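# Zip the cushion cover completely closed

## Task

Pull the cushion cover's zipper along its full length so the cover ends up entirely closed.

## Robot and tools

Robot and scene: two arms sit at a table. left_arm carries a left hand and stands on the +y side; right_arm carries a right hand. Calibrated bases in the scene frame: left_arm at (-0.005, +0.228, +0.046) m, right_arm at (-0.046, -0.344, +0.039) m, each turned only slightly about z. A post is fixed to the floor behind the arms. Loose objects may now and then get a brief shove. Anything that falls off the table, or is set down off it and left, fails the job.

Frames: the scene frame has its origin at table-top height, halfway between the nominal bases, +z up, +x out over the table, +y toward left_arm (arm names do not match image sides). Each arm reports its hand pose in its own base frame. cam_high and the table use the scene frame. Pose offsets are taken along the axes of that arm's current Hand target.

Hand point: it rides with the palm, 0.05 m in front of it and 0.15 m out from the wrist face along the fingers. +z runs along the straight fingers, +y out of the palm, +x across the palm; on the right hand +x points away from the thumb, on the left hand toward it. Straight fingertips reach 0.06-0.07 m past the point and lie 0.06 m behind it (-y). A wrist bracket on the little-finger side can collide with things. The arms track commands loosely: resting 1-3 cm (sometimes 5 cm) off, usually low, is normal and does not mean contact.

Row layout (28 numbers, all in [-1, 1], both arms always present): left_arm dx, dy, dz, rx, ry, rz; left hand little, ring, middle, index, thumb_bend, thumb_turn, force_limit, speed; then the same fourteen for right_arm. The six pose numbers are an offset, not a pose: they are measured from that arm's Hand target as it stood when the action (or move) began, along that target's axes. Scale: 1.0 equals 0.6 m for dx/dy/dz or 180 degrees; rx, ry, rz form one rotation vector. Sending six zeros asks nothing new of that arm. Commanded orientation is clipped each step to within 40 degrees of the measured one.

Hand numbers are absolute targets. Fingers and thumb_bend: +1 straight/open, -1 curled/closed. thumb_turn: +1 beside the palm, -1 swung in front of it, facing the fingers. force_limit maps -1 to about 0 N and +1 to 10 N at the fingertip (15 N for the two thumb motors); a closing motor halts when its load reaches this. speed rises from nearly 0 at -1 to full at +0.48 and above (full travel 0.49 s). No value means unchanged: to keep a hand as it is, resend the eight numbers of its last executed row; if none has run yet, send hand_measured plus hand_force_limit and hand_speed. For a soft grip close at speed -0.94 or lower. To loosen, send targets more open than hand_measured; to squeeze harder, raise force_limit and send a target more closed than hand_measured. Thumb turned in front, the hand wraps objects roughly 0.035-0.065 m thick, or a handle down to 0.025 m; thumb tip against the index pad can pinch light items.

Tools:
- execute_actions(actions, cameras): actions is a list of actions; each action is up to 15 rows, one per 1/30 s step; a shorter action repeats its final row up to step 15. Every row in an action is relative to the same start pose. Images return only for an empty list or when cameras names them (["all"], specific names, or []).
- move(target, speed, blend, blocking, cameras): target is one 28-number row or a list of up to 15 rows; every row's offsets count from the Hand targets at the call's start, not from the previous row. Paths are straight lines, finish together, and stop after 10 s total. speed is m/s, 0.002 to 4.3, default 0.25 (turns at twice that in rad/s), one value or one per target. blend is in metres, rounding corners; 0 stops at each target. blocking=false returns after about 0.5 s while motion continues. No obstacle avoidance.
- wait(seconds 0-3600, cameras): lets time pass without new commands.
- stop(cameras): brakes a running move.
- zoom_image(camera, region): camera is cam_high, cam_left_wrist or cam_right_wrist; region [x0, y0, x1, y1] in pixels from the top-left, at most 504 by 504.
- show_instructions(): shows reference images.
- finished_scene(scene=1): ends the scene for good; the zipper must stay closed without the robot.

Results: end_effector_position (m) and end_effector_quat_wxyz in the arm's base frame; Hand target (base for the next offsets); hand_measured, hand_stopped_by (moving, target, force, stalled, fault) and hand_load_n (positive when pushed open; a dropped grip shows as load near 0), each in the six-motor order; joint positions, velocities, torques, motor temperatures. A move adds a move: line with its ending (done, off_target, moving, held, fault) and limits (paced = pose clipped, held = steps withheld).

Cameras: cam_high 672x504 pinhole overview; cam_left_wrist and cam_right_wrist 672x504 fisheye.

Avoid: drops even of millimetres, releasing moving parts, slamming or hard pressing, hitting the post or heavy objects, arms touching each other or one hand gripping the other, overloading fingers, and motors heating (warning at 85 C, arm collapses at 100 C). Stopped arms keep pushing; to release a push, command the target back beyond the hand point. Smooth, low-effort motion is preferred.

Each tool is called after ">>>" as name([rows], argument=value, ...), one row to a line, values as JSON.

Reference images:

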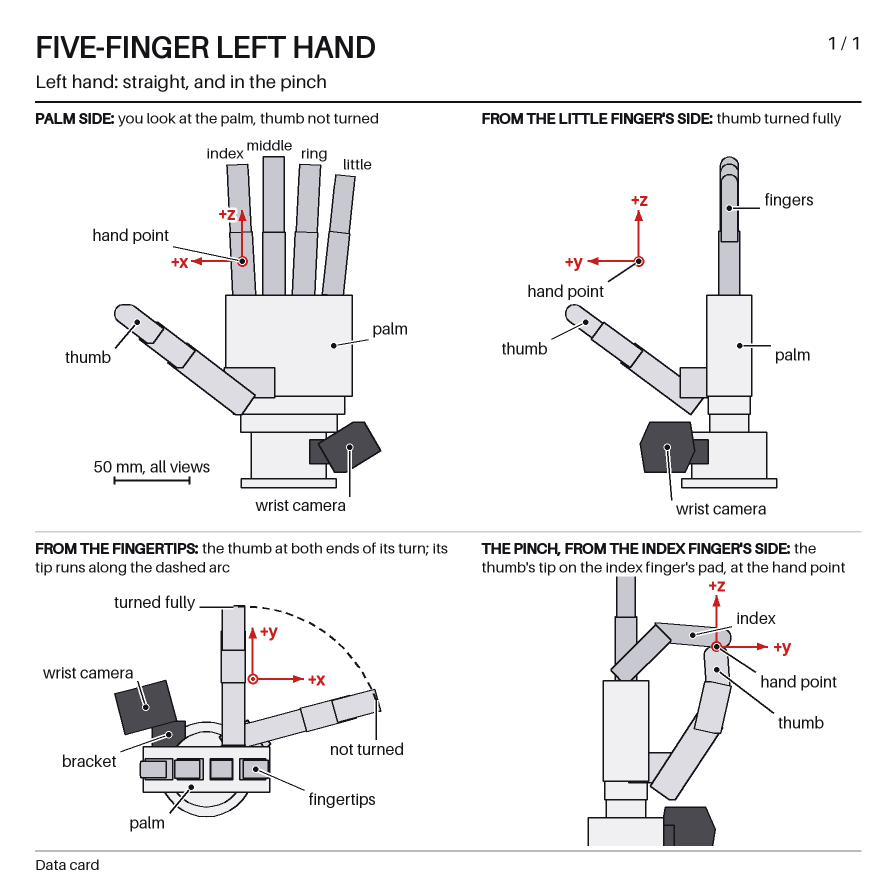

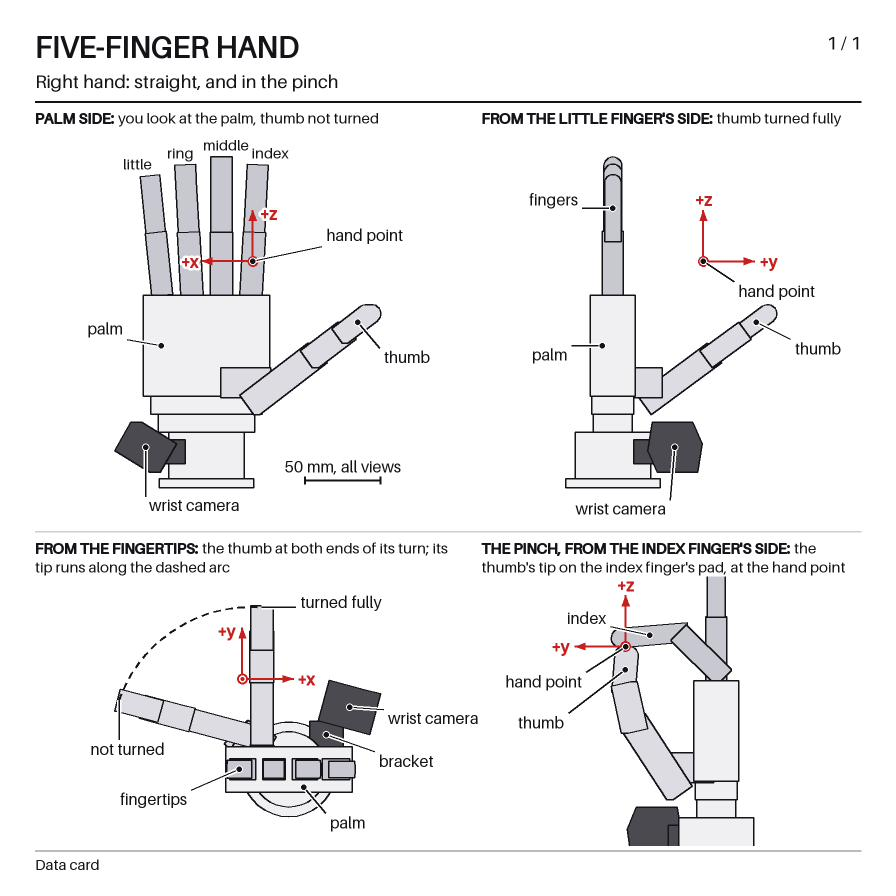

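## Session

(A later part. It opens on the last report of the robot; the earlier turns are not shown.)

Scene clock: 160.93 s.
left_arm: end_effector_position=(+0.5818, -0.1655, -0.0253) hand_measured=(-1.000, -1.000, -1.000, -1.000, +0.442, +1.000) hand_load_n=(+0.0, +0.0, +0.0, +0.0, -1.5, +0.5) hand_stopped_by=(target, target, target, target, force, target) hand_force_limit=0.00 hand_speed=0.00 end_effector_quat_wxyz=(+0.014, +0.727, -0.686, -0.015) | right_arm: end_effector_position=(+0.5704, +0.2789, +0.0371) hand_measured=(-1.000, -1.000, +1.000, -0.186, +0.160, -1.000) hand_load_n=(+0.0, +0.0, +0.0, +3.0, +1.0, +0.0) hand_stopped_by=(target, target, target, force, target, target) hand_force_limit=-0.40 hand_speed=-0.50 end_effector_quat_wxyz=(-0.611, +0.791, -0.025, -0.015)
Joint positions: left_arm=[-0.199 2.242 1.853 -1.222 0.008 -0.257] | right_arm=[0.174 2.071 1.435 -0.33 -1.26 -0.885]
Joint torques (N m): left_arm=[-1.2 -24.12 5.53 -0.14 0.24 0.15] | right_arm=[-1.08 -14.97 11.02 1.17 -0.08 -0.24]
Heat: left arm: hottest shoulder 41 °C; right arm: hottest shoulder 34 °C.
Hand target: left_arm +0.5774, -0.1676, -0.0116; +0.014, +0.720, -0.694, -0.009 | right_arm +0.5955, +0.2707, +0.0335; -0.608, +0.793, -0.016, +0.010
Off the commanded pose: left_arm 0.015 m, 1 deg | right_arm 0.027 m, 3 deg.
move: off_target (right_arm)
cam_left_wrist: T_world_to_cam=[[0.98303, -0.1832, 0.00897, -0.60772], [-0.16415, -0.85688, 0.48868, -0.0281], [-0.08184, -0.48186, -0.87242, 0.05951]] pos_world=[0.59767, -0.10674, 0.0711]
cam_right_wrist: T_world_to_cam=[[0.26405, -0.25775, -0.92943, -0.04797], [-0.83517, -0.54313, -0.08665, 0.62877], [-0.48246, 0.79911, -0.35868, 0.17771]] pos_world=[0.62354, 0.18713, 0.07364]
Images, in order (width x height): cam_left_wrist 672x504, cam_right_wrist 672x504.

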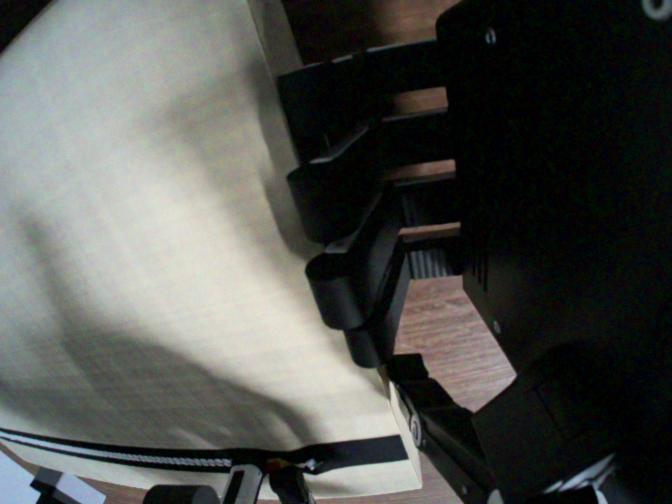

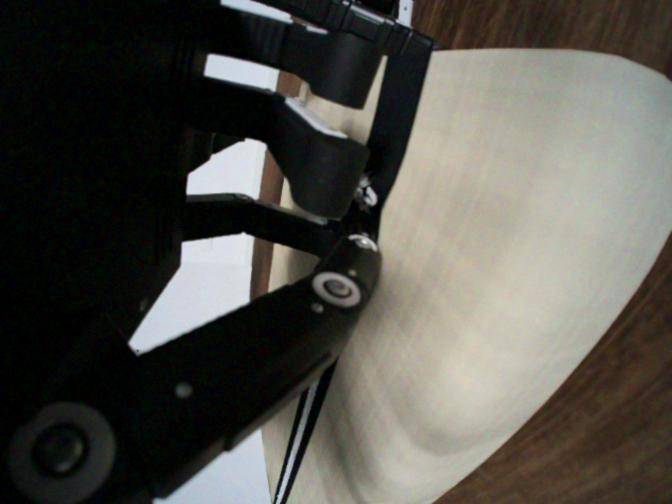

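>>> move(target=[0,0,0,0,0,0,-1,-1,-1,-1,0.2,1,0,0,0.0167,0,0.0005,0,0,0,-1,-1,1,-0.5,0.16,-1,-0.4,-0.5], speed=0.02, cameras=["cam_right_wrist","cam_left_wrist"])

>>> zoom_image(camera="cam_right_wrist", region=[300, 80, 460, 280])

>>> zoom_image(camera="cam_left_wrist", region=[200, 380, 360, 504])

Scene clock: 162.07 s.
left_arm: end_effector_position=(+0.5818, -0.1655, -0.0253) hand_measured=(-1.000, -1.000, -1.000, -1.000, +0.442, +1.000) hand_load_n=(+0.0, +0.0, +0.0, +0.0, -2.0, +0.0) hand_stopped_by=(target, target, target, target, force, target) hand_force_limit=0.00 hand_speed=0.00 end_effector_quat_wxyz=(+0.014, +0.727, -0.686, -0.015) | right_arm: end_effector_position=(+0.5803, +0.2792, +0.0374) hand_measured=(-1.000, -1.000, +1.000, -0.186, +0.160, -1.000) hand_load_n=(+0.0, +0.0, -0.5, +2.5, +0.5, +0.0) hand_stopped_by=(target, target, target, force, target, target) hand_force_limit=-0.40 hand_speed=-0.50 end_effector_quat_wxyz=(-0.612, +0.791, -0.026, -0.016)
Joint positions: left_arm=[-0.199 2.242 1.853 -1.222 0.008 -0.257] | right_arm=[0.171 2.092 1.474 -0.354 -1.261 -0.891]
Joint torques (N m): left_arm=[-1.49 -23.59 5.6 -0.14 0.24 0.13] | right_arm=[-1.08 -15.15 11.04 1.11 -0.06 -0.25]
Heat: left arm: hottest shoulder 41 °C; right arm: hottest shoulder 34 °C.
Hand target: left_arm +0.5774, -0.1676, -0.0116; +0.014, +0.720, -0.694, -0.009 | right_arm +0.6055, +0.2708, +0.0334; -0.608, +0.793, -0.016, +0.010
Off the commanded pose: left_arm 0.015 m, 1 deg | right_arm 0.027 m, 3 deg.
move: off_target (right_arm)
cam_left_wrist: T_world_to_cam=[[0.98303, -0.1832, 0.00897, -0.60772], [-0.16415, -0.85688, 0.48868, -0.0281], [-0.08184, -0.48186, -0.87242, 0.05951]] pos_world=[0.59767, -0.10674, 0.0711]
cam_right_wrist: T_world_to_cam=[[0.26341, -0.25759, -0.92966, -0.04986], [-0.83523, -0.54311, -0.08617, 0.63731], [-0.4827, 0.79918, -0.35821, 0.18251]] pos_world=[0.63354, 0.18743, 0.07394]
Images, in order (width x height): cam_left_wrist 672x504, cam_right_wrist 672x504.

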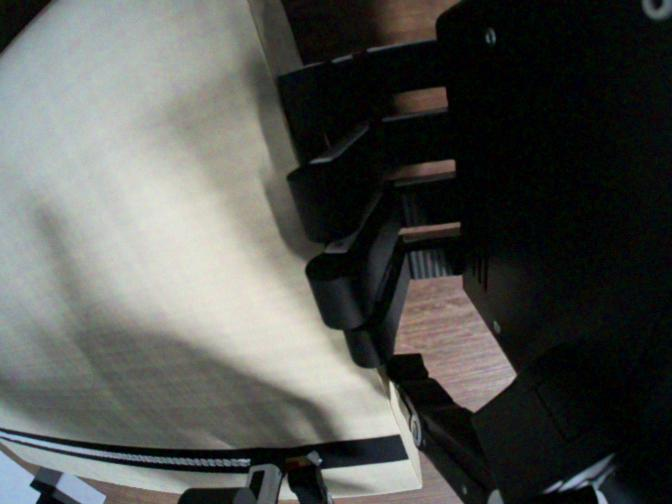

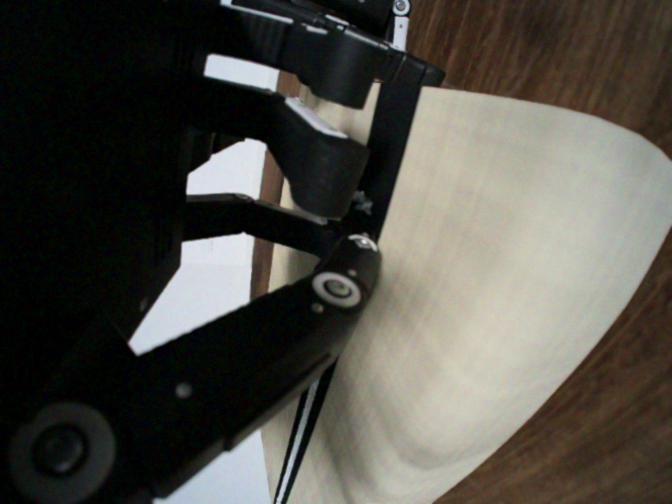

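Scaled by 2.520 from the camera's image (finer frame: 960x720).

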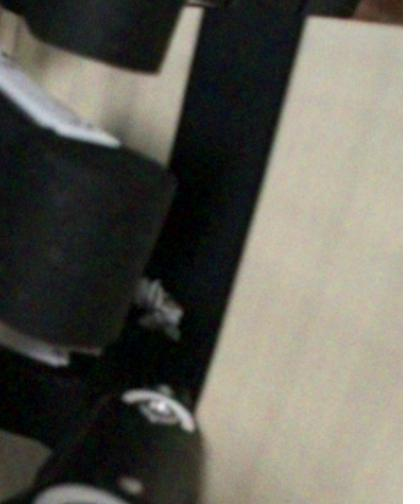

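Scaled by 3.150 from the camera's image (finer frame: 960x720).

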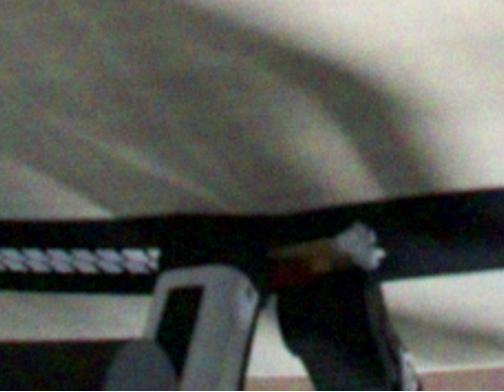

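>>> move(target=[0,0,0,0,0,0,-1,-1,-1,-1,0.2,1,0,0,0.01,0,0.0003,0,0,0,-1,-1,1,-0.5,0.16,-1,-0.4,-0.5], speed=0.02, cameras=["cam_right_wrist","cam_left_wrist"])

>>> zoom_image(camera="cam_right_wrist", region=[300, 80, 460, 280])

>>> zoom_image(camera="cam_left_wrist", region=[200, 380, 360, 504])

Scene clock: 162.90 s.
left_arm: end_effector_position=(+0.5818, -0.1655, -0.0253) hand_measured=(-1.000, -1.000, -1.000, -1.000, +0.442, +1.000) hand_load_n=(+0.0, +0.0, +0.0, +0.0, -2.0, +0.0) hand_stopped_by=(target, target, target, target, force, target) hand_force_limit=0.00 hand_speed=0.00 end_effector_quat_wxyz=(+0.014, +0.727, -0.686, -0.015) | right_arm: end_effector_position=(+0.5853, +0.2796, +0.0380) hand_measured=(-1.000, -1.000, +1.000, -0.186, +0.160, -1.000) hand_load_n=(+0.0, +0.0, +0.0, +2.5, +0.5, +0.0) hand_stopped_by=(target, target, target, force, target, target) hand_force_limit=-0.40 hand_speed=-0.50 end_effector_quat_wxyz=(-0.612, +0.790, -0.026, -0.017)
Joint positions: left_arm=[-0.199 2.242 1.853 -1.222 0.008 -0.257] | right_arm=[0.17 2.104 1.497 -0.371 -1.264 -0.894]
Joint torques (N m): left_arm=[-1.73 -24.23 5.59 -0.18 0.26 0.16] | right_arm=[-1.32 -15.33 11.3 1.22 -0.01 -0.27]
Heat: left arm: hottest shoulder 42 °C; right arm: hottest shoulder 34 °C.
Hand target: left_arm +0.5774, -0.1676, -0.0116; +0.014, +0.720, -0.694, -0.009 | right_arm +0.6117, +0.2708, +0.0336; -0.609, +0.793, -0.015, +0.010
Off the commanded pose: left_arm 0.015 m, 1 deg | right_arm 0.028 m, 3 deg.
move: off_target (right_arm)
cam_left_wrist: T_world_to_cam=[[0.98303, -0.1832, 0.00897, -0.60772], [-0.16415, -0.85688, 0.48868, -0.0281], [-0.08184, -0.48186, -0.87242, 0.05951]] pos_world=[0.59767, -0.10674, 0.0711]
cam_right_wrist: T_world_to_cam=[[0.26043, -0.25589, -0.93097, -0.04925], [-0.8349, -0.54395, -0.08404, 0.64168], [-0.48489, 0.79915, -0.3553, 0.18597]] pos_world=[0.63874, 0.18782, 0.07415]
Images, in order (width x height): cam_left_wrist 672x504, cam_right_wrist 672x504.

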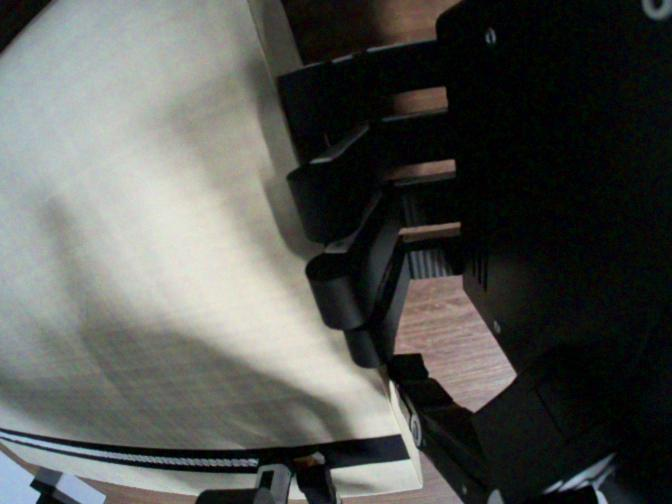

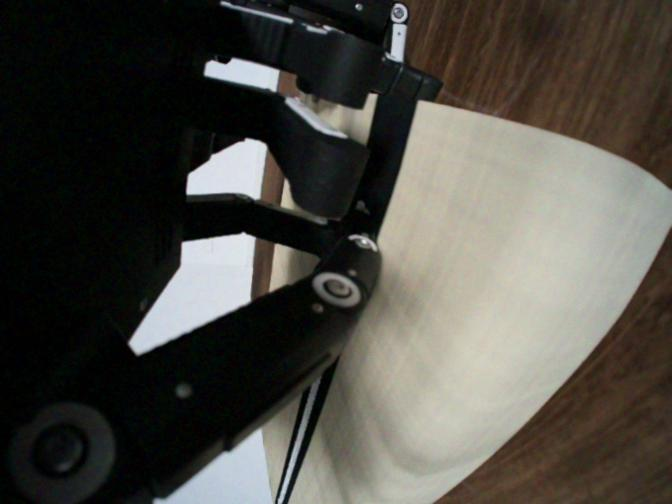

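Scaled by 2.520 from the camera's image (finer frame: 960x720).

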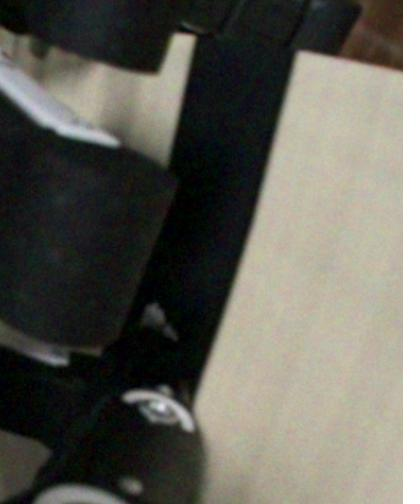

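Scaled by 3.150 from the camera's image (finer frame: 960x720).

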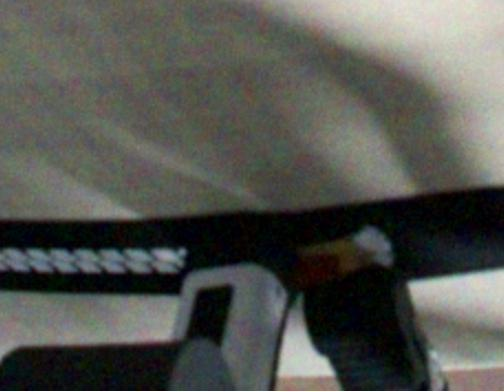

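>>> move(target=[0,0,0,0,0,0,-1,-1,-1,-1,0.2,1,0,0,0.01,0,0.0003,0,0,0,-1,-1,1,-0.5,0.16,-1,-0.4,-0.5], speed=0.02, cameras=["cam_right_wrist","cam_left_wrist"])

>>> zoom_image(camera="cam_right_wrist", region=[300, 80, 460, 280])

>>> zoom_image(camera="cam_left_wrist", region=[200, 380, 360, 504])

Scene clock: 163.80 s.
left_arm: end_effector_position=(+0.5823, -0.1651, -0.0255) hand_measured=(-1.000, -1.000, -1.000, -1.000, +0.442, +1.000) hand_load_n=(+0.0, +0.0, +0.0, +0.0, -2.5, +0.0) hand_stopped_by=(target, target, target, target, force, target) hand_force_limit=0.00 hand_speed=0.00 end_effector_quat_wxyz=(+0.013, +0.728, -0.685, -0.014) | right_arm: end_effector_position=(+0.5880, +0.2803, +0.0380) hand_measured=(-1.000, -1.000, +1.000, -0.186, +0.160, -1.000) hand_load_n=(+0.0, +0.0, +0.0, +2.5, +0.5, +0.5) hand_stopped_by=(target, target, target, force, target, target) hand_force_limit=-0.40 hand_speed=-0.50 end_effector_quat_wxyz=(-0.612, +0.790, -0.029, -0.022)
Joint positions: left_arm=[-0.198 2.242 1.853 -1.221 0.008 -0.259] | right_arm=[0.17 2.114 1.516 -0.389 -1.268 -0.894]
Joint torques (N m): left_arm=[-1.9 -23.47 5.61 -0.28 0.25 0.17] | right_arm=[-1.49 -15.38 11.71 1.29 0.11 -0.3]
Heat: left arm: hottest shoulder 42 °C; right arm: hottest elbow 35 °C.
Hand target: left_arm +0.5774, -0.1678, -0.0116; +0.014, +0.719, -0.694, -0.009 | right_arm +0.6176, +0.2707, +0.0334; -0.608, +0.793, -0.015, +0.010
Off the commanded pose: left_arm 0.015 m, 2 deg | right_arm 0.032 m, 4 deg.
move: off_target (right_arm)
cam_left_wrist: T_world_to_cam=[[0.98357, -0.18023, 0.01007, -0.60793], [-0.16215, -0.85765, 0.48801, -0.02895], [-0.07932, -0.48162, -0.87278, 0.05826]] pos_world=[0.59787, -0.10634, 0.0711]
cam_right_wrist: T_world_to_cam=[[0.25104, -0.254, -0.93406, -0.04461], [-0.83459, -0.54562, -0.07593, 0.64424], [-0.49035, 0.79861, -0.34896, 0.18978]] pos_world=[0.64194, 0.18862, 0.07348]
Images, in order (width x height): cam_left_wrist 672x504, cam_right_wrist 672x504.

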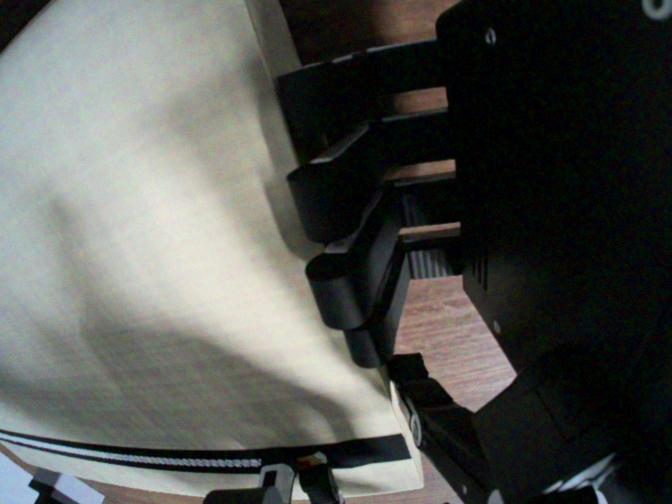

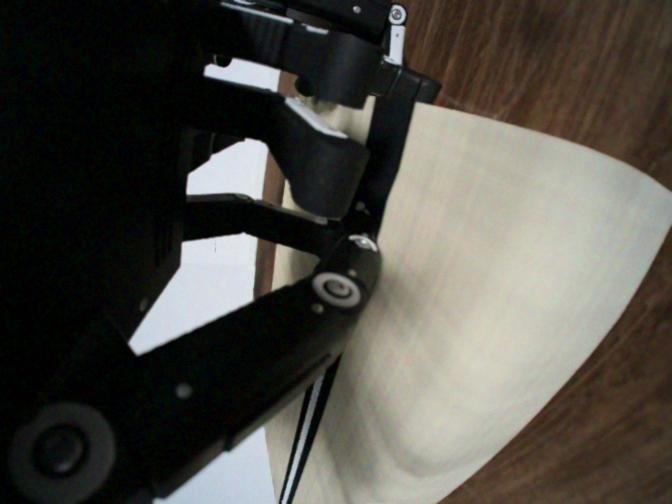

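Scaled by 2.520 from the camera's image (finer frame: 960x720).

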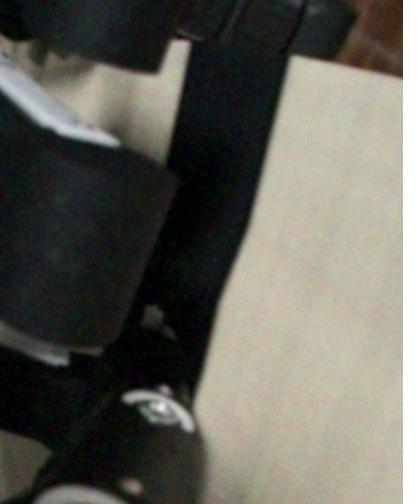

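Scaled by 3.150 from the camera's image (finer frame: 960x720).

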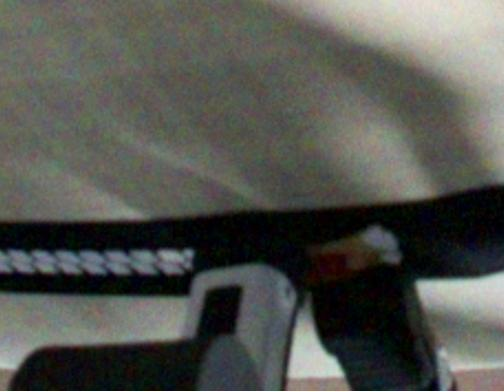

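>>> move(target=[0,0,0,0,0,0,-1,-1,-1,-1,0.2,1,0,0,0.0083,0,0.0003,0,0,0,-1,-1,1,-0.5,0.16,-1,-0.4,-0.5], speed=0.02, cameras=["cam_right_wrist","cam_left_wrist"])

>>> zoom_image(camera="cam_right_wrist", region=[300, 80, 460, 280])

>>> zoom_image(camera="cam_left_wrist", region=[200, 380, 360, 504])

Scene clock: 164.63 s.
left_arm: end_effector_position=(+0.5836, -0.1637, -0.0257) hand_measured=(-1.000, -1.000, -1.000, -1.000, +0.442, +1.000) hand_load_n=(+0.0, +0.0, +0.0, +0.0, -2.5, +0.0) hand_stopped_by=(target, target, target, target, force, target) hand_force_limit=0.00 hand_speed=0.00 end_effector_quat_wxyz=(+0.012, +0.730, -0.683, -0.014) | right_arm: end_effector_position=(+0.5912, +0.2811, +0.0382) hand_measured=(-1.000, -1.000, +1.000, -0.186, +0.160, -1.000) hand_load_n=(+0.0, +0.0, +0.0, +2.0, +0.5, +0.5) hand_stopped_by=(target, target, target, force, target, target) hand_force_limit=-0.40 hand_speed=-0.50 end_effector_quat_wxyz=(-0.613, +0.789, -0.030, -0.025)
Joint positions: left_arm=[-0.196 2.242 1.853 -1.218 0.006 -0.263] | right_arm=[0.17 2.124 1.534 -0.403 -1.271 -0.894]
Joint torques (N m): left_arm=[-1.32 -23.88 5.71 -0.32 0.29 0.17] | right_arm=[-1.26 -15.44 11.84 1.46 0.16 -0.34]
Heat: left arm: hottest shoulder 42 °C; right arm: hottest elbow 35 °C.
Hand target: left_arm +0.5775, -0.1678, -0.0116; +0.014, +0.719, -0.694, -0.009 | right_arm +0.6226, +0.2708, +0.0334; -0.609, +0.793, -0.015, +0.010
Off the commanded pose: left_arm 0.016 m, 2 deg | right_arm 0.033 m, 4 deg.
move: off_target (right_arm)
cam_left_wrist: T_world_to_cam=[[0.98474, -0.17354, 0.0127, -0.60857], [-0.15768, -0.85911, 0.48689, -0.03034], [-0.07358, -0.48146, -0.87337, 0.05553]] pos_world=[0.59859, -0.10494, 0.071]
cam_right_wrist: T_world_to_cam=[[0.24577, -0.25257, -0.93585, -0.04222], [-0.83426, -0.54671, -0.07154, 0.64734], [-0.49357, 0.79832, -0.34507, 0.19269]] pos_world=[0.64553, 0.18942, 0.07329]
Images, in order (width x height): cam_left_wrist 672x504, cam_right_wrist 672x504.

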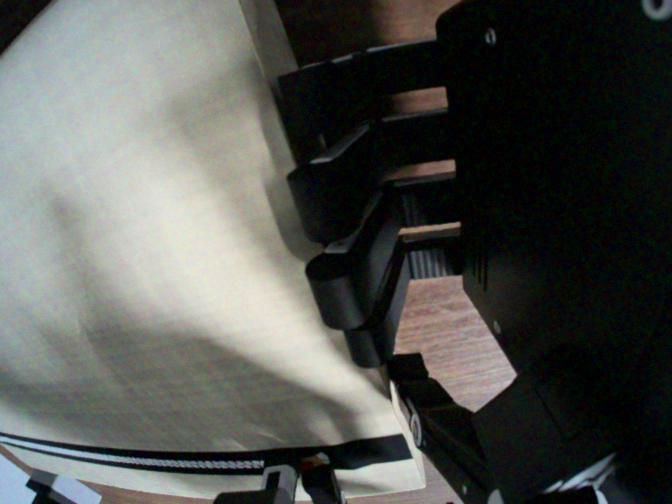

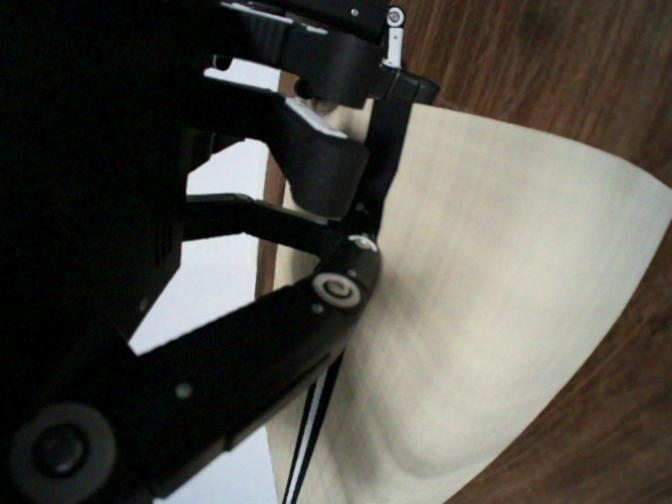

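Scaled by 2.520 from the camera's image (finer frame: 960x720).

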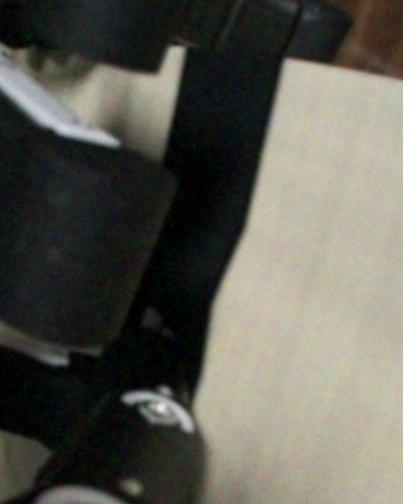

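Scaled by 3.150 from the camera's image (finer frame: 960x720).

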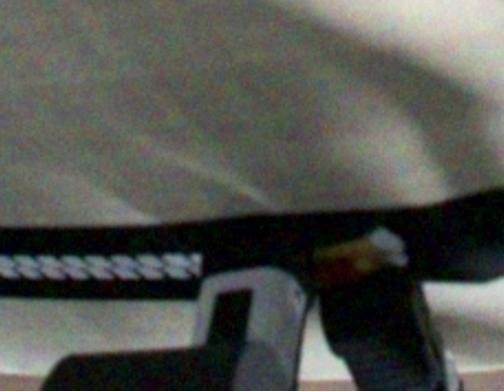

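>>> move([
  [0,0,0,0,0,0,-1,-1,-1,-1,0.2,1,0,0,-0.0417,0.01,0.0012,0,0,0,-1,-1,1,-0.5,0.16,-1,-0.4,-0.5],
  [0,0,0,0,0,0,-1,-1,-1,-1,0.2,1,0,0,-0.0417,0.01,0.0012,0,0,0,-1,-1,1,0.4,0.16,-1,-0.4,-0.7],
], speed=0.02, cameras=["cam_right_wrist","cam_left_wrist"])

>>> zoom_image(camera="cam_left_wrist", region=[200, 380, 360, 504])

Scene clock: 168.43 s.
left_arm: end_effector_position=(+0.5834, -0.1635, -0.0256) hand_measured=(-1.000, -1.000, -1.000, -1.000, +0.442, +1.000) hand_load_n=(+0.0, +0.0, +0.0, +0.0, -1.5, +0.0) hand_stopped_by=(target, target, target, target, force, target) hand_force_limit=0.00 hand_speed=0.00 end_effector_quat_wxyz=(+0.012, +0.729, -0.684, -0.013) | right_arm: end_effector_position=(+0.5920, +0.2758, +0.0330) hand_measured=(-1.000, -1.000, +1.000, +0.400, +0.160, -1.000) hand_load_n=(+0.0, +0.0, +0.0, +0.0, -2.0, +0.5) hand_stopped_by=(target, target, target, target, target, target) hand_force_limit=-0.40 hand_speed=-0.70 end_effector_quat_wxyz=(-0.611, +0.791, -0.022, -0.005)
Joint positions: left_arm=[-0.196 2.242 1.853 -1.218 0.007 -0.258] | right_arm=[0.164 2.113 1.499 -0.348 -1.258 -0.903]
Joint torques (N m): left_arm=[-1.61 -23.88 5.5 -0.43 0.34 0.12] | right_arm=[-0.73 -17.14 7.24 2.14 -0.17 -0.12]
Heat: left arm: hottest shoulder 42 °C; right arm: hottest shoulder 35 °C.
Hand target: left_arm +0.5775, -0.1678, -0.0116; +0.014, +0.719, -0.694, -0.009 | right_arm +0.5975, +0.2709, +0.0273; -0.609, +0.793, -0.015, +0.010
Off the commanded pose: left_arm 0.016 m, 2 deg | right_arm 0.009 m, 2 deg.
move: done; target 2's new numbers were sent with right_arm's hand 0.016 m and 3 deg from that target
cam_left_wrist: T_world_to_cam=[[0.98388, -0.17839, 0.01272, -0.60862], [-0.16188, -0.85808, 0.48734, -0.02756], [-0.07602, -0.48154, -0.87312, 0.05707]] pos_world=[0.59868, -0.10474, 0.071]
cam_right_wrist: T_world_to_cam=[[0.2818, -0.26056, -0.92342, -0.06816], [-0.83679, -0.53761, -0.10367, 0.64481], [-0.46943, 0.80192, -0.36953, 0.18101]] pos_world=[0.64375, 0.18374, 0.0708]
Images, in order (width x height): cam_left_wrist 672x504, cam_right_wrist 672x504.

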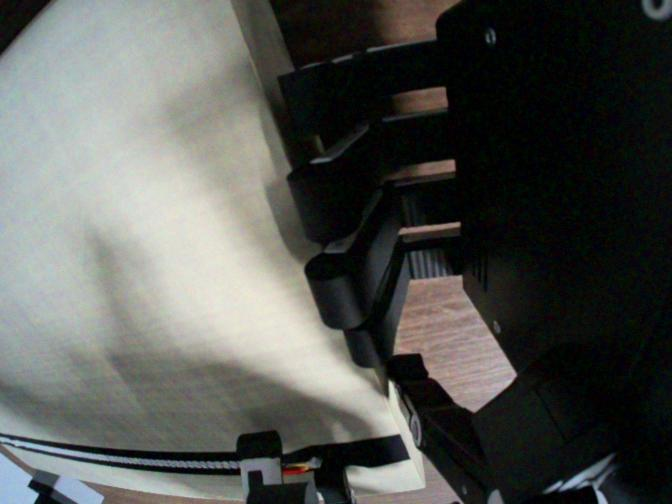

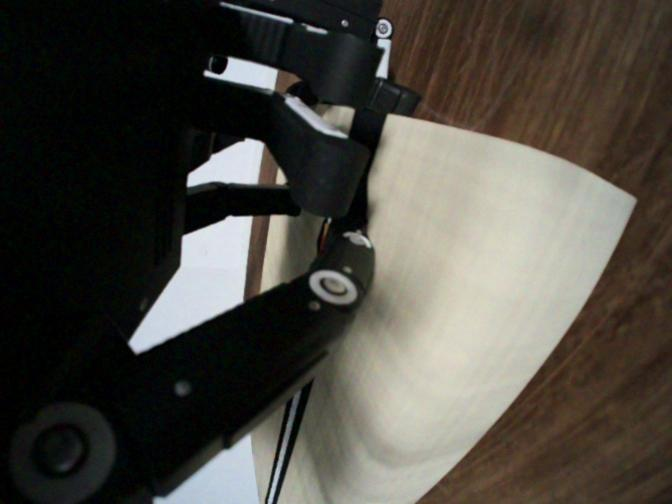

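Scaled by 3.150 from the camera's image (finer frame: 960x720).

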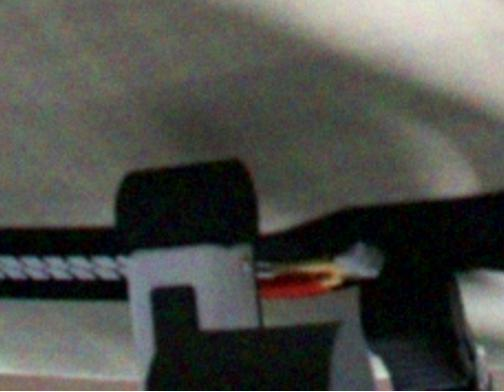

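>>> move([
  [0,0,0,0,0,0,-1,-1,-1,-1,0.2,1,0,0,0.0012,-0.0397,-0.0451,0,0,0,-1,-1,1,0.4,0.16,-1,-0.4,-0.7],
  [0,0,0,0,0,0,-1,-1,-1,-1,0.2,1,0,0,0.004,-0.08,-0.13,0,0,0,-1,-1,1,0.4,0.16,-1,-0.4,-0.7],
], speed=[0.04,0.1], blend=[0.01,0], cameras=["cam_right_wrist","cam_left_wrist","cam_high"])

>>> zoom_image(camera="cam_left_wrist", region=[200, 380, 360, 504])

Scene clock: 171.33 s.
left_arm: end_effector_position=(+0.5810, -0.1635, -0.0269) hand_measured=(-1.000, -1.000, -1.000, -1.000, +0.444, +1.000) hand_load_n=(+0.0, +0.0, +0.0, +0.0, +0.0, +0.0) hand_stopped_by=(target, target, target, target, force, target) hand_force_limit=0.00 hand_speed=0.00 end_effector_quat_wxyz=(+0.016, +0.727, -0.687, -0.014) | right_arm: end_effector_position=(+0.5802, +0.2098, +0.0672) hand_measured=(-1.000, -1.000, +1.000, +0.400, +0.160, -1.000) hand_load_n=(+0.5, +0.0, +0.0, +0.0, +0.5, +0.0) hand_stopped_by=(target, target, target, target, target, target) hand_force_limit=-0.40 hand_speed=-0.70 end_effector_quat_wxyz=(-0.605, +0.795, -0.035, -0.016)
Joint positions: left_arm=[-0.196 2.242 1.849 -1.218 0.011 -0.252] | right_arm=[0.062 2.06 1.548 -0.779 -1.29 -1.209]
Joint torques (N m): left_arm=[-2.08 -23.71 5.75 -0.17 0.19 0.1] | right_arm=[-0.5 -18.61 10.91 0.38 -0.78 -0.04]
Heat: left arm: hottest shoulder 42 °C; right arm: hottest shoulder 35 °C.
Hand target: left_arm +0.5775, -0.1678, -0.0116; +0.014, +0.719, -0.694, -0.009 | right_arm +0.5979, +0.2078, +0.0940; -0.608, +0.793, -0.016, +0.010
Off the commanded pose: left_arm 0.016 m, 1 deg | right_arm 0.032 m, 4 deg.
move: off_target (right_arm)
cam_left_wrist: T_world_to_cam=[[0.98279, -0.18454, 0.00784, -0.60673], [-0.16453, -0.85535, 0.49122, -0.02527], [-0.08394, -0.48406, -0.871, 0.05997]] pos_world=[0.59716, -0.10455, 0.0694]
cam_right_wrist: T_world_to_cam=[[0.24791, -0.27574, -0.92871, -0.02723], [-0.84394, -0.5322, -0.06727, 0.6036], [-0.47571, 0.80046, -0.36464, 0.2447]] pos_world=[0.63256, 0.11785, 0.10455]

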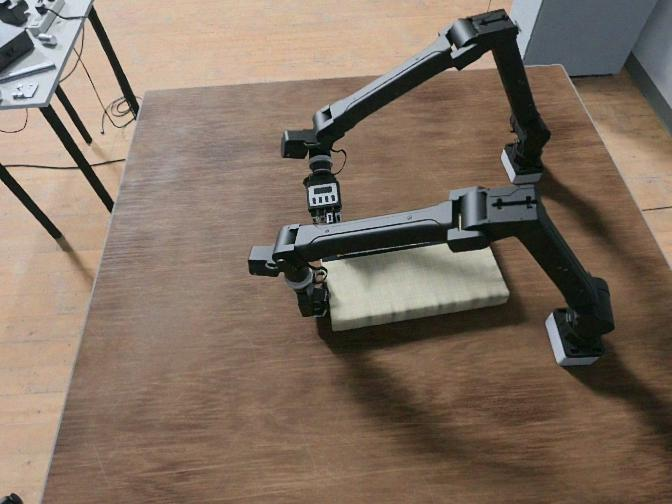

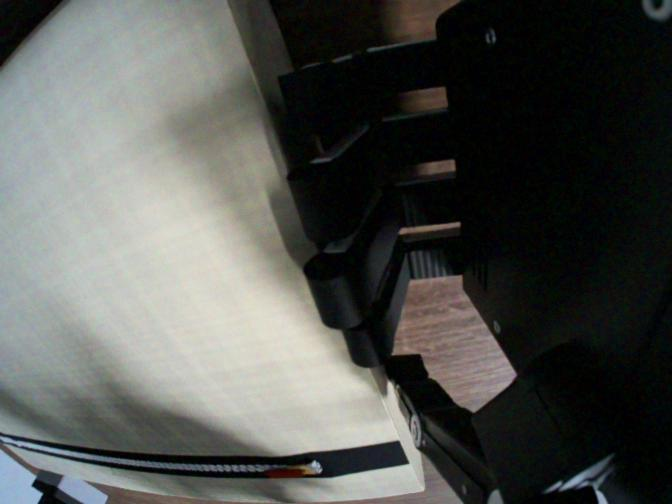

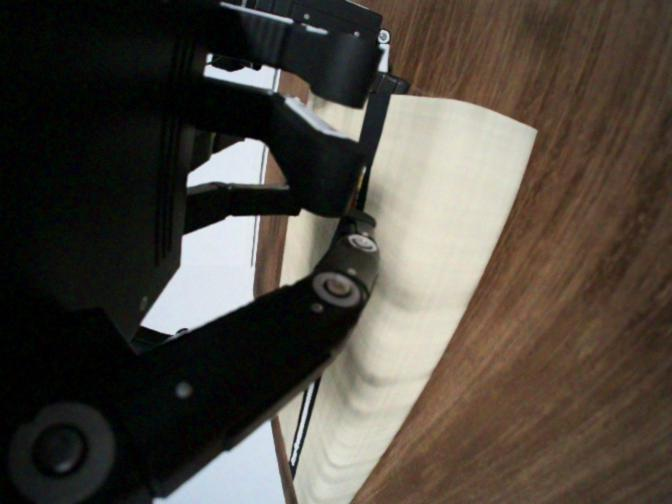

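Scaled by 3.150 from the camera's image (finer frame: 960x720).

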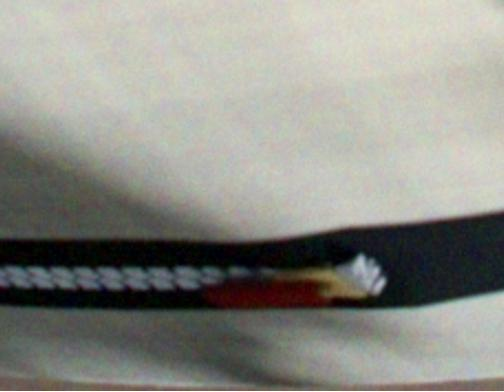

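>>> move([
  [0,0,0,0,0,0,-1,-1,-1,-1,0.2,1,0,0,-0.1011,-0.0158,0.0267,0,0,0,-1,-1,1,0.4,0.16,-1,-0.4,-0.7],
  [0,0,0,0,0,0,-1,-1,-1,-1,0.2,1,0,0,-0.1011,-0.0158,0.0267,0,0,0,1,1,1,1,0.16,-1,-0.4,0],
], speed=0.1, cameras=["cam_right_wrist"])

Scene clock: 174.30 s.
left_arm: end_effector_position=(+0.5810, -0.1635, -0.0269) hand_measured=(-1.000, -1.000, -1.000, -1.000, +0.444, +1.000) hand_load_n=(+0.0, +0.0, +0.0, +0.0, +0.0, +0.0) hand_stopped_by=(target, target, target, target, force, target) hand_force_limit=0.00 hand_speed=0.00 end_effector_quat_wxyz=(+0.016, +0.727, -0.687, -0.014) | right_arm: end_effector_position=(+0.5353, +0.2235, +0.0848) hand_measured=(+1.000, +1.000, +1.000, +1.000, +0.160, -1.000) hand_load_n=(+0.0, -0.5, +0.0, +0.0, +0.0, +0.0) hand_stopped_by=(target, target, target, target, target, target) hand_force_limit=-0.40 hand_speed=0.00 end_effector_quat_wxyz=(-0.607, +0.794, -0.026, -0.001)
Joint positions: left_arm=[-0.196 2.242 1.849 -1.218 0.011 -0.252] | right_arm=[0.091 1.912 1.348 -0.589 -1.279 -1.101]
Joint torques (N m): left_arm=[-2.2 -24.06 5.89 -0.32 0.13 0.17] | right_arm=[0.5 -17.03 7.73 1.85 -0.61 0.18]
Heat: left arm: hottest shoulder 43 °C; right arm: hottest shoulder 35 °C.
Hand target: left_arm +0.5775, -0.1678, -0.0116; +0.014, +0.719, -0.694, -0.009 | right_arm +0.5378, +0.2280, +0.0992; -0.609, +0.793, -0.015, +0.010
Off the commanded pose: left_arm 0.016 m, 1 deg | right_arm 0.015 m, 2 deg.
move: off_target (right_arm); target 2's new numbers were sent with right_arm's hand 0.015 m and 2 deg from that target
cam_right_wrist: T_world_to_cam=[[0.27848, -0.27412, -0.92049, -0.01344], [-0.84284, -0.52928, -0.09736, 0.57552], [-0.46051, 0.80294, -0.37843, 0.21118]] pos_world=[0.58607, 0.13136, 0.12358]

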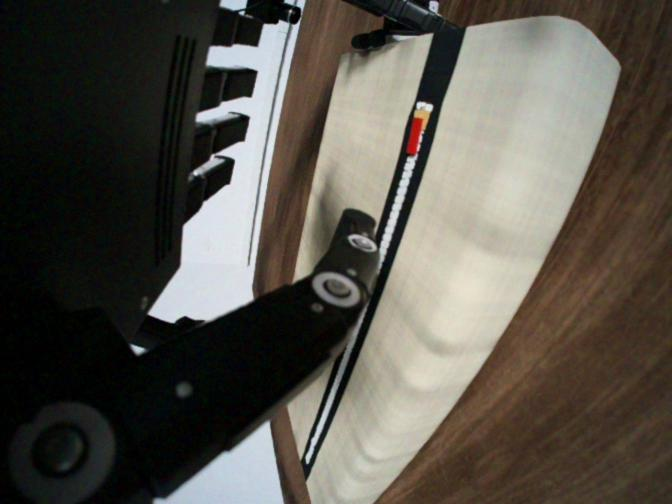

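>>> zoom_image(camera="cam_right_wrist", region=[390, 85, 450, 165])

>>> zoom_image(camera="cam_right_wrist", region=[280, 200, 440, 480])

Scaled by 6.300 from the camera's image (finer frame: 960x720).

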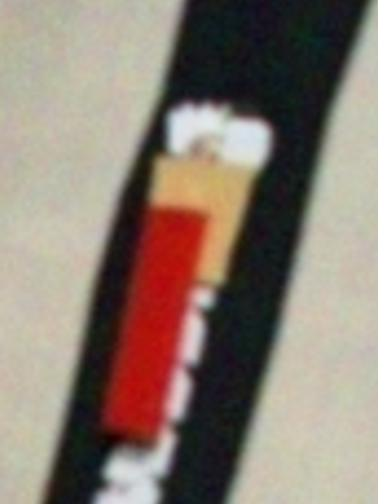

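Scaled by 1.800 from the camera's image (finer frame: 960x720).

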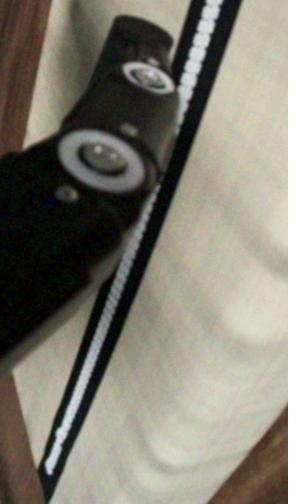

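>>> move([
  [0,0,0,0,0,0,-1,-1,-1,-1,0.2,1,0,0,0,0,0,0,0,0,-1,1,1,1,0.16,-1,-0.4,0],
  [0,0,0,0,0,0,-1,-1,-1,-1,0.2,1,0,0,0.0155,0.0315,0.0435,0,0,0,-1,1,1,1,0.16,-1,-0.4,0],
], speed=0.08, cameras=["cam_right_wrist"])

Scene clock: 183.93 s.
left_arm: end_effector_position=(+0.5810, -0.1635, -0.0269) hand_measured=(-1.000, -1.000, -1.000, -1.000, +0.444, +1.000) hand_load_n=(+0.0, +0.0, +0.0, +0.0, +0.0, +0.0) hand_stopped_by=(target, target, target, target, force, target) hand_force_limit=0.00 hand_speed=0.00 end_effector_quat_wxyz=(+0.016, +0.727, -0.687, -0.014) | right_arm: end_effector_position=(+0.5466, +0.2432, +0.0779) hand_measured=(-1.000, +1.000, +1.000, +1.000, +0.160, -1.000) hand_load_n=(+0.0, +0.0, +0.0, +0.0, +0.0, +0.0) hand_stopped_by=(target, target, target, target, target, target) hand_force_limit=-0.40 hand_speed=0.00 end_effector_quat_wxyz=(-0.608, +0.794, -0.016, +0.012)
Joint positions: left_arm=[-0.196 2.242 1.849 -1.218 0.011 -0.252] | right_arm=[0.123 1.93 1.344 -0.443 -1.263 -1.006]
Joint torques (N m): left_arm=[-1.44 -23.82 6.08 -0.39 0.16 0.11] | right_arm=[0.79 -14.74 7.83 1.96 -0.53 0.18]
Motor temperatures (°C): left_arm=[26 44 35 29 26 26] | right_arm=[26 35 35 30 28 28]
Heat: left arm: hottest shoulder 44 °C; right arm: hottest shoulder 35 °C.
Hand target: left_arm +0.5775, -0.1678, -0.0116; +0.014, +0.719, -0.694, -0.009 | right_arm +0.5479, +0.2479, +0.0742; -0.609, +0.793, -0.015, +0.010
Off the commanded pose: left_arm 0.016 m, 1 deg | right_arm 0.006 m, 0 deg.
move: done
cam_right_wrist: T_world_to_cam=[[0.30922, -0.27202, -0.91126, -0.03552], [-0.83904, -0.52909, -0.12678, 0.59485], [-0.44765, 0.80378, -0.39184, 0.19185]] pos_world=[0.59597, 0.15086, 0.11822]

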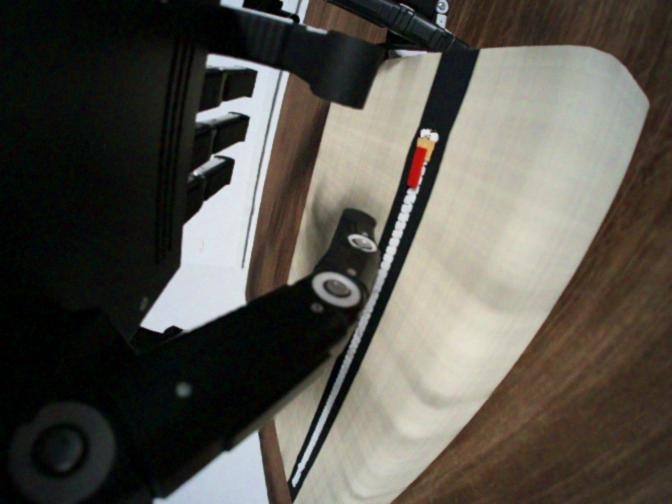

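>>> zoom_image(camera="cam_right_wrist", region=[400, 115, 450, 195])

Scaled by 6.300 from the camera's image (finer frame: 960x720).

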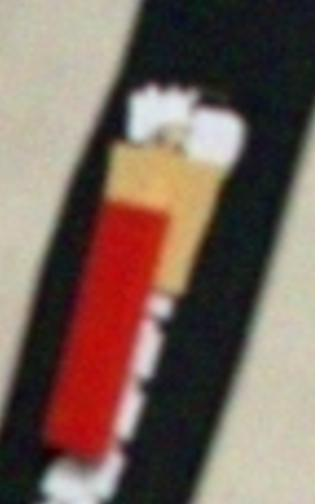

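>>> move([
  [0.0018,-0.0499,-0.0016,0,0,0,-1,-1,-1,-1,0.2,1,0,0,0.0035,-0.0707,-0.1224,0,0,0,-1,1,1,1,0.16,-1,-0.4,0],
  [0.0027,-0.0455,-0.1346,0,0,0,-1,-1,-1,-1,0.2,1,0,0,0.0035,-0.0707,-0.1224,0,0,0,-1,1,1,1,0.16,-1,-0.4,0],
], speed=0.1, cameras=["cam_high","cam_left_wrist","cam_right_wrist"])

>>> zoom_image(camera="cam_high", region=[310, 200, 510, 340])

Scene clock: 188.47 s.
left_arm: end_effector_position=(+0.5895, -0.1645, +0.0356) hand_measured=(-1.000, -1.000, -1.000, -1.000, +0.444, +1.000) hand_load_n=(+0.0, +0.0, +0.0, +0.0, +0.0, +0.0) hand_stopped_by=(target, target, target, target, force, target) hand_force_limit=0.00 hand_speed=0.00 end_effector_quat_wxyz=(+0.031, +0.721, -0.691, -0.039) | right_arm: end_effector_position=(+0.5314, +0.1912, +0.1121) hand_measured=(-1.000, +1.000, +1.000, +1.000, +0.160, -1.000) hand_load_n=(+0.5, +0.0, +0.0, +0.0, +0.0, +0.0) hand_stopped_by=(target, target, target, target, target, target) hand_force_limit=-0.40 hand_speed=0.00 end_effector_quat_wxyz=(-0.606, +0.795, -0.032, -0.014)
Joint positions: left_arm=[-0.196 2.259 2.04 -1.451 0.011 -0.238] | right_arm=[0.034 1.903 1.43 -0.912 -1.298 -1.315]
Joint torques (N m): left_arm=[-0.85 -24.82 10.54 -0.49 0.15 0.09] | right_arm=[-0.67 -16.44 10.95 0.25 -0.83 -0.05]
Heat: left arm: hottest shoulder 44 °C; right arm: hottest shoulder 35 °C.
Hand target: left_arm +0.6073, -0.1678, +0.0683; +0.014, +0.719, -0.694, -0.009 | right_arm +0.5480, +0.1879, +0.1342; -0.609, +0.793, -0.015, +0.010
Off the commanded pose: left_arm 0.037 m, 4 deg | right_arm 0.028 m, 3 deg.
move: off_target (left_arm, right_arm)
cam_left_wrist: T_world_to_cam=[[0.97904, -0.19745, -0.04999, -0.6136], [-0.14803, -0.85835, 0.49125, -0.06566], [-0.1399, -0.47355, -0.86958, 0.14929]] pos_world=[0.6119, -0.10682, 0.1314]
cam_right_wrist: T_world_to_cam=[[0.25536, -0.27349, -0.92736, 0.01684], [-0.84213, -0.53412, -0.07437, 0.55574], [-0.47498, 0.79995, -0.36671, 0.25275]] pos_world=[0.58376, 0.09925, 0.14963]

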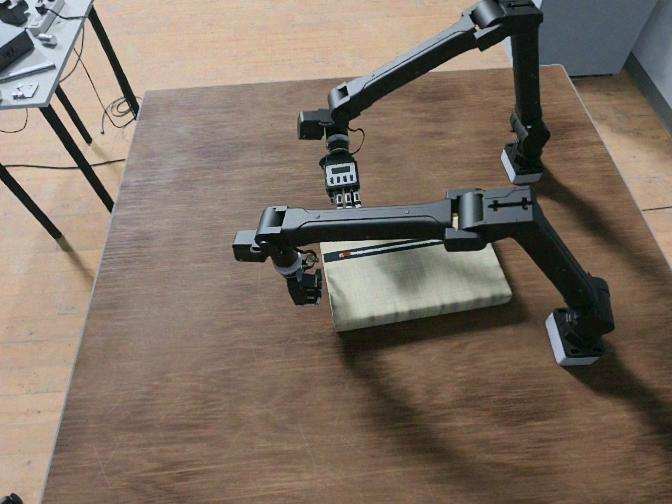

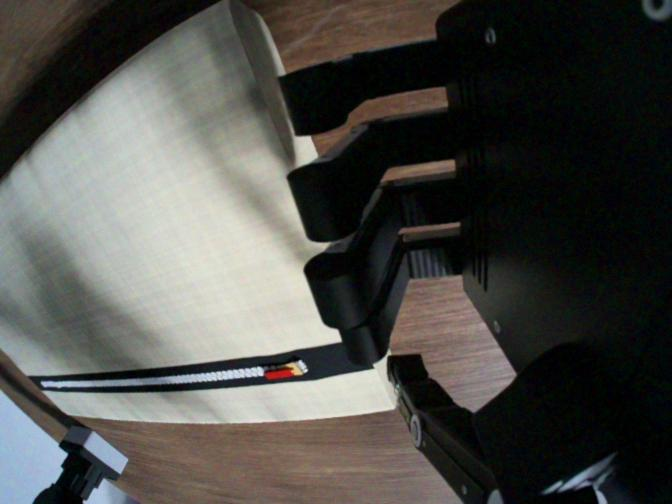

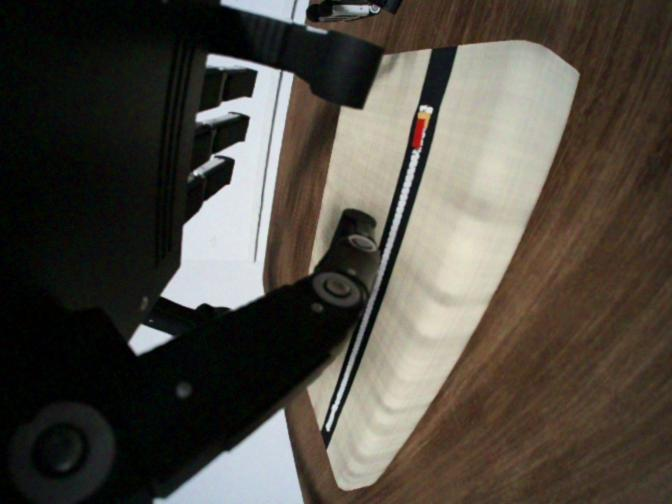

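Scaled by 2.520.

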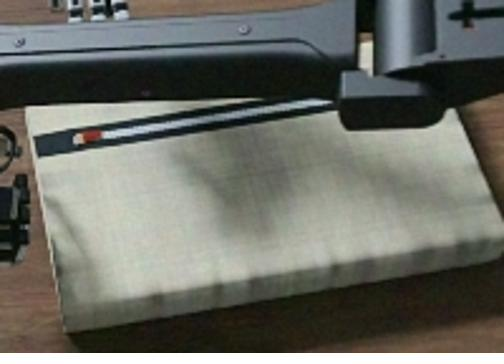

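>>> zoom_image(camera="cam_left_wrist", region=[240, 340, 330, 400])

Scaled by 5.600 from the camera's image (finer frame: 960x720).

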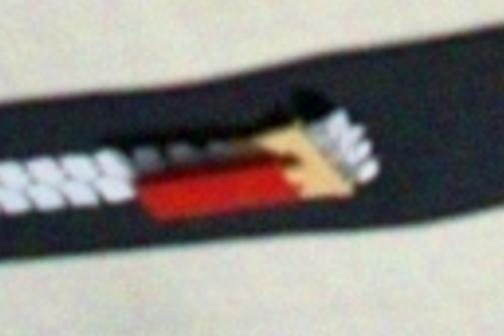

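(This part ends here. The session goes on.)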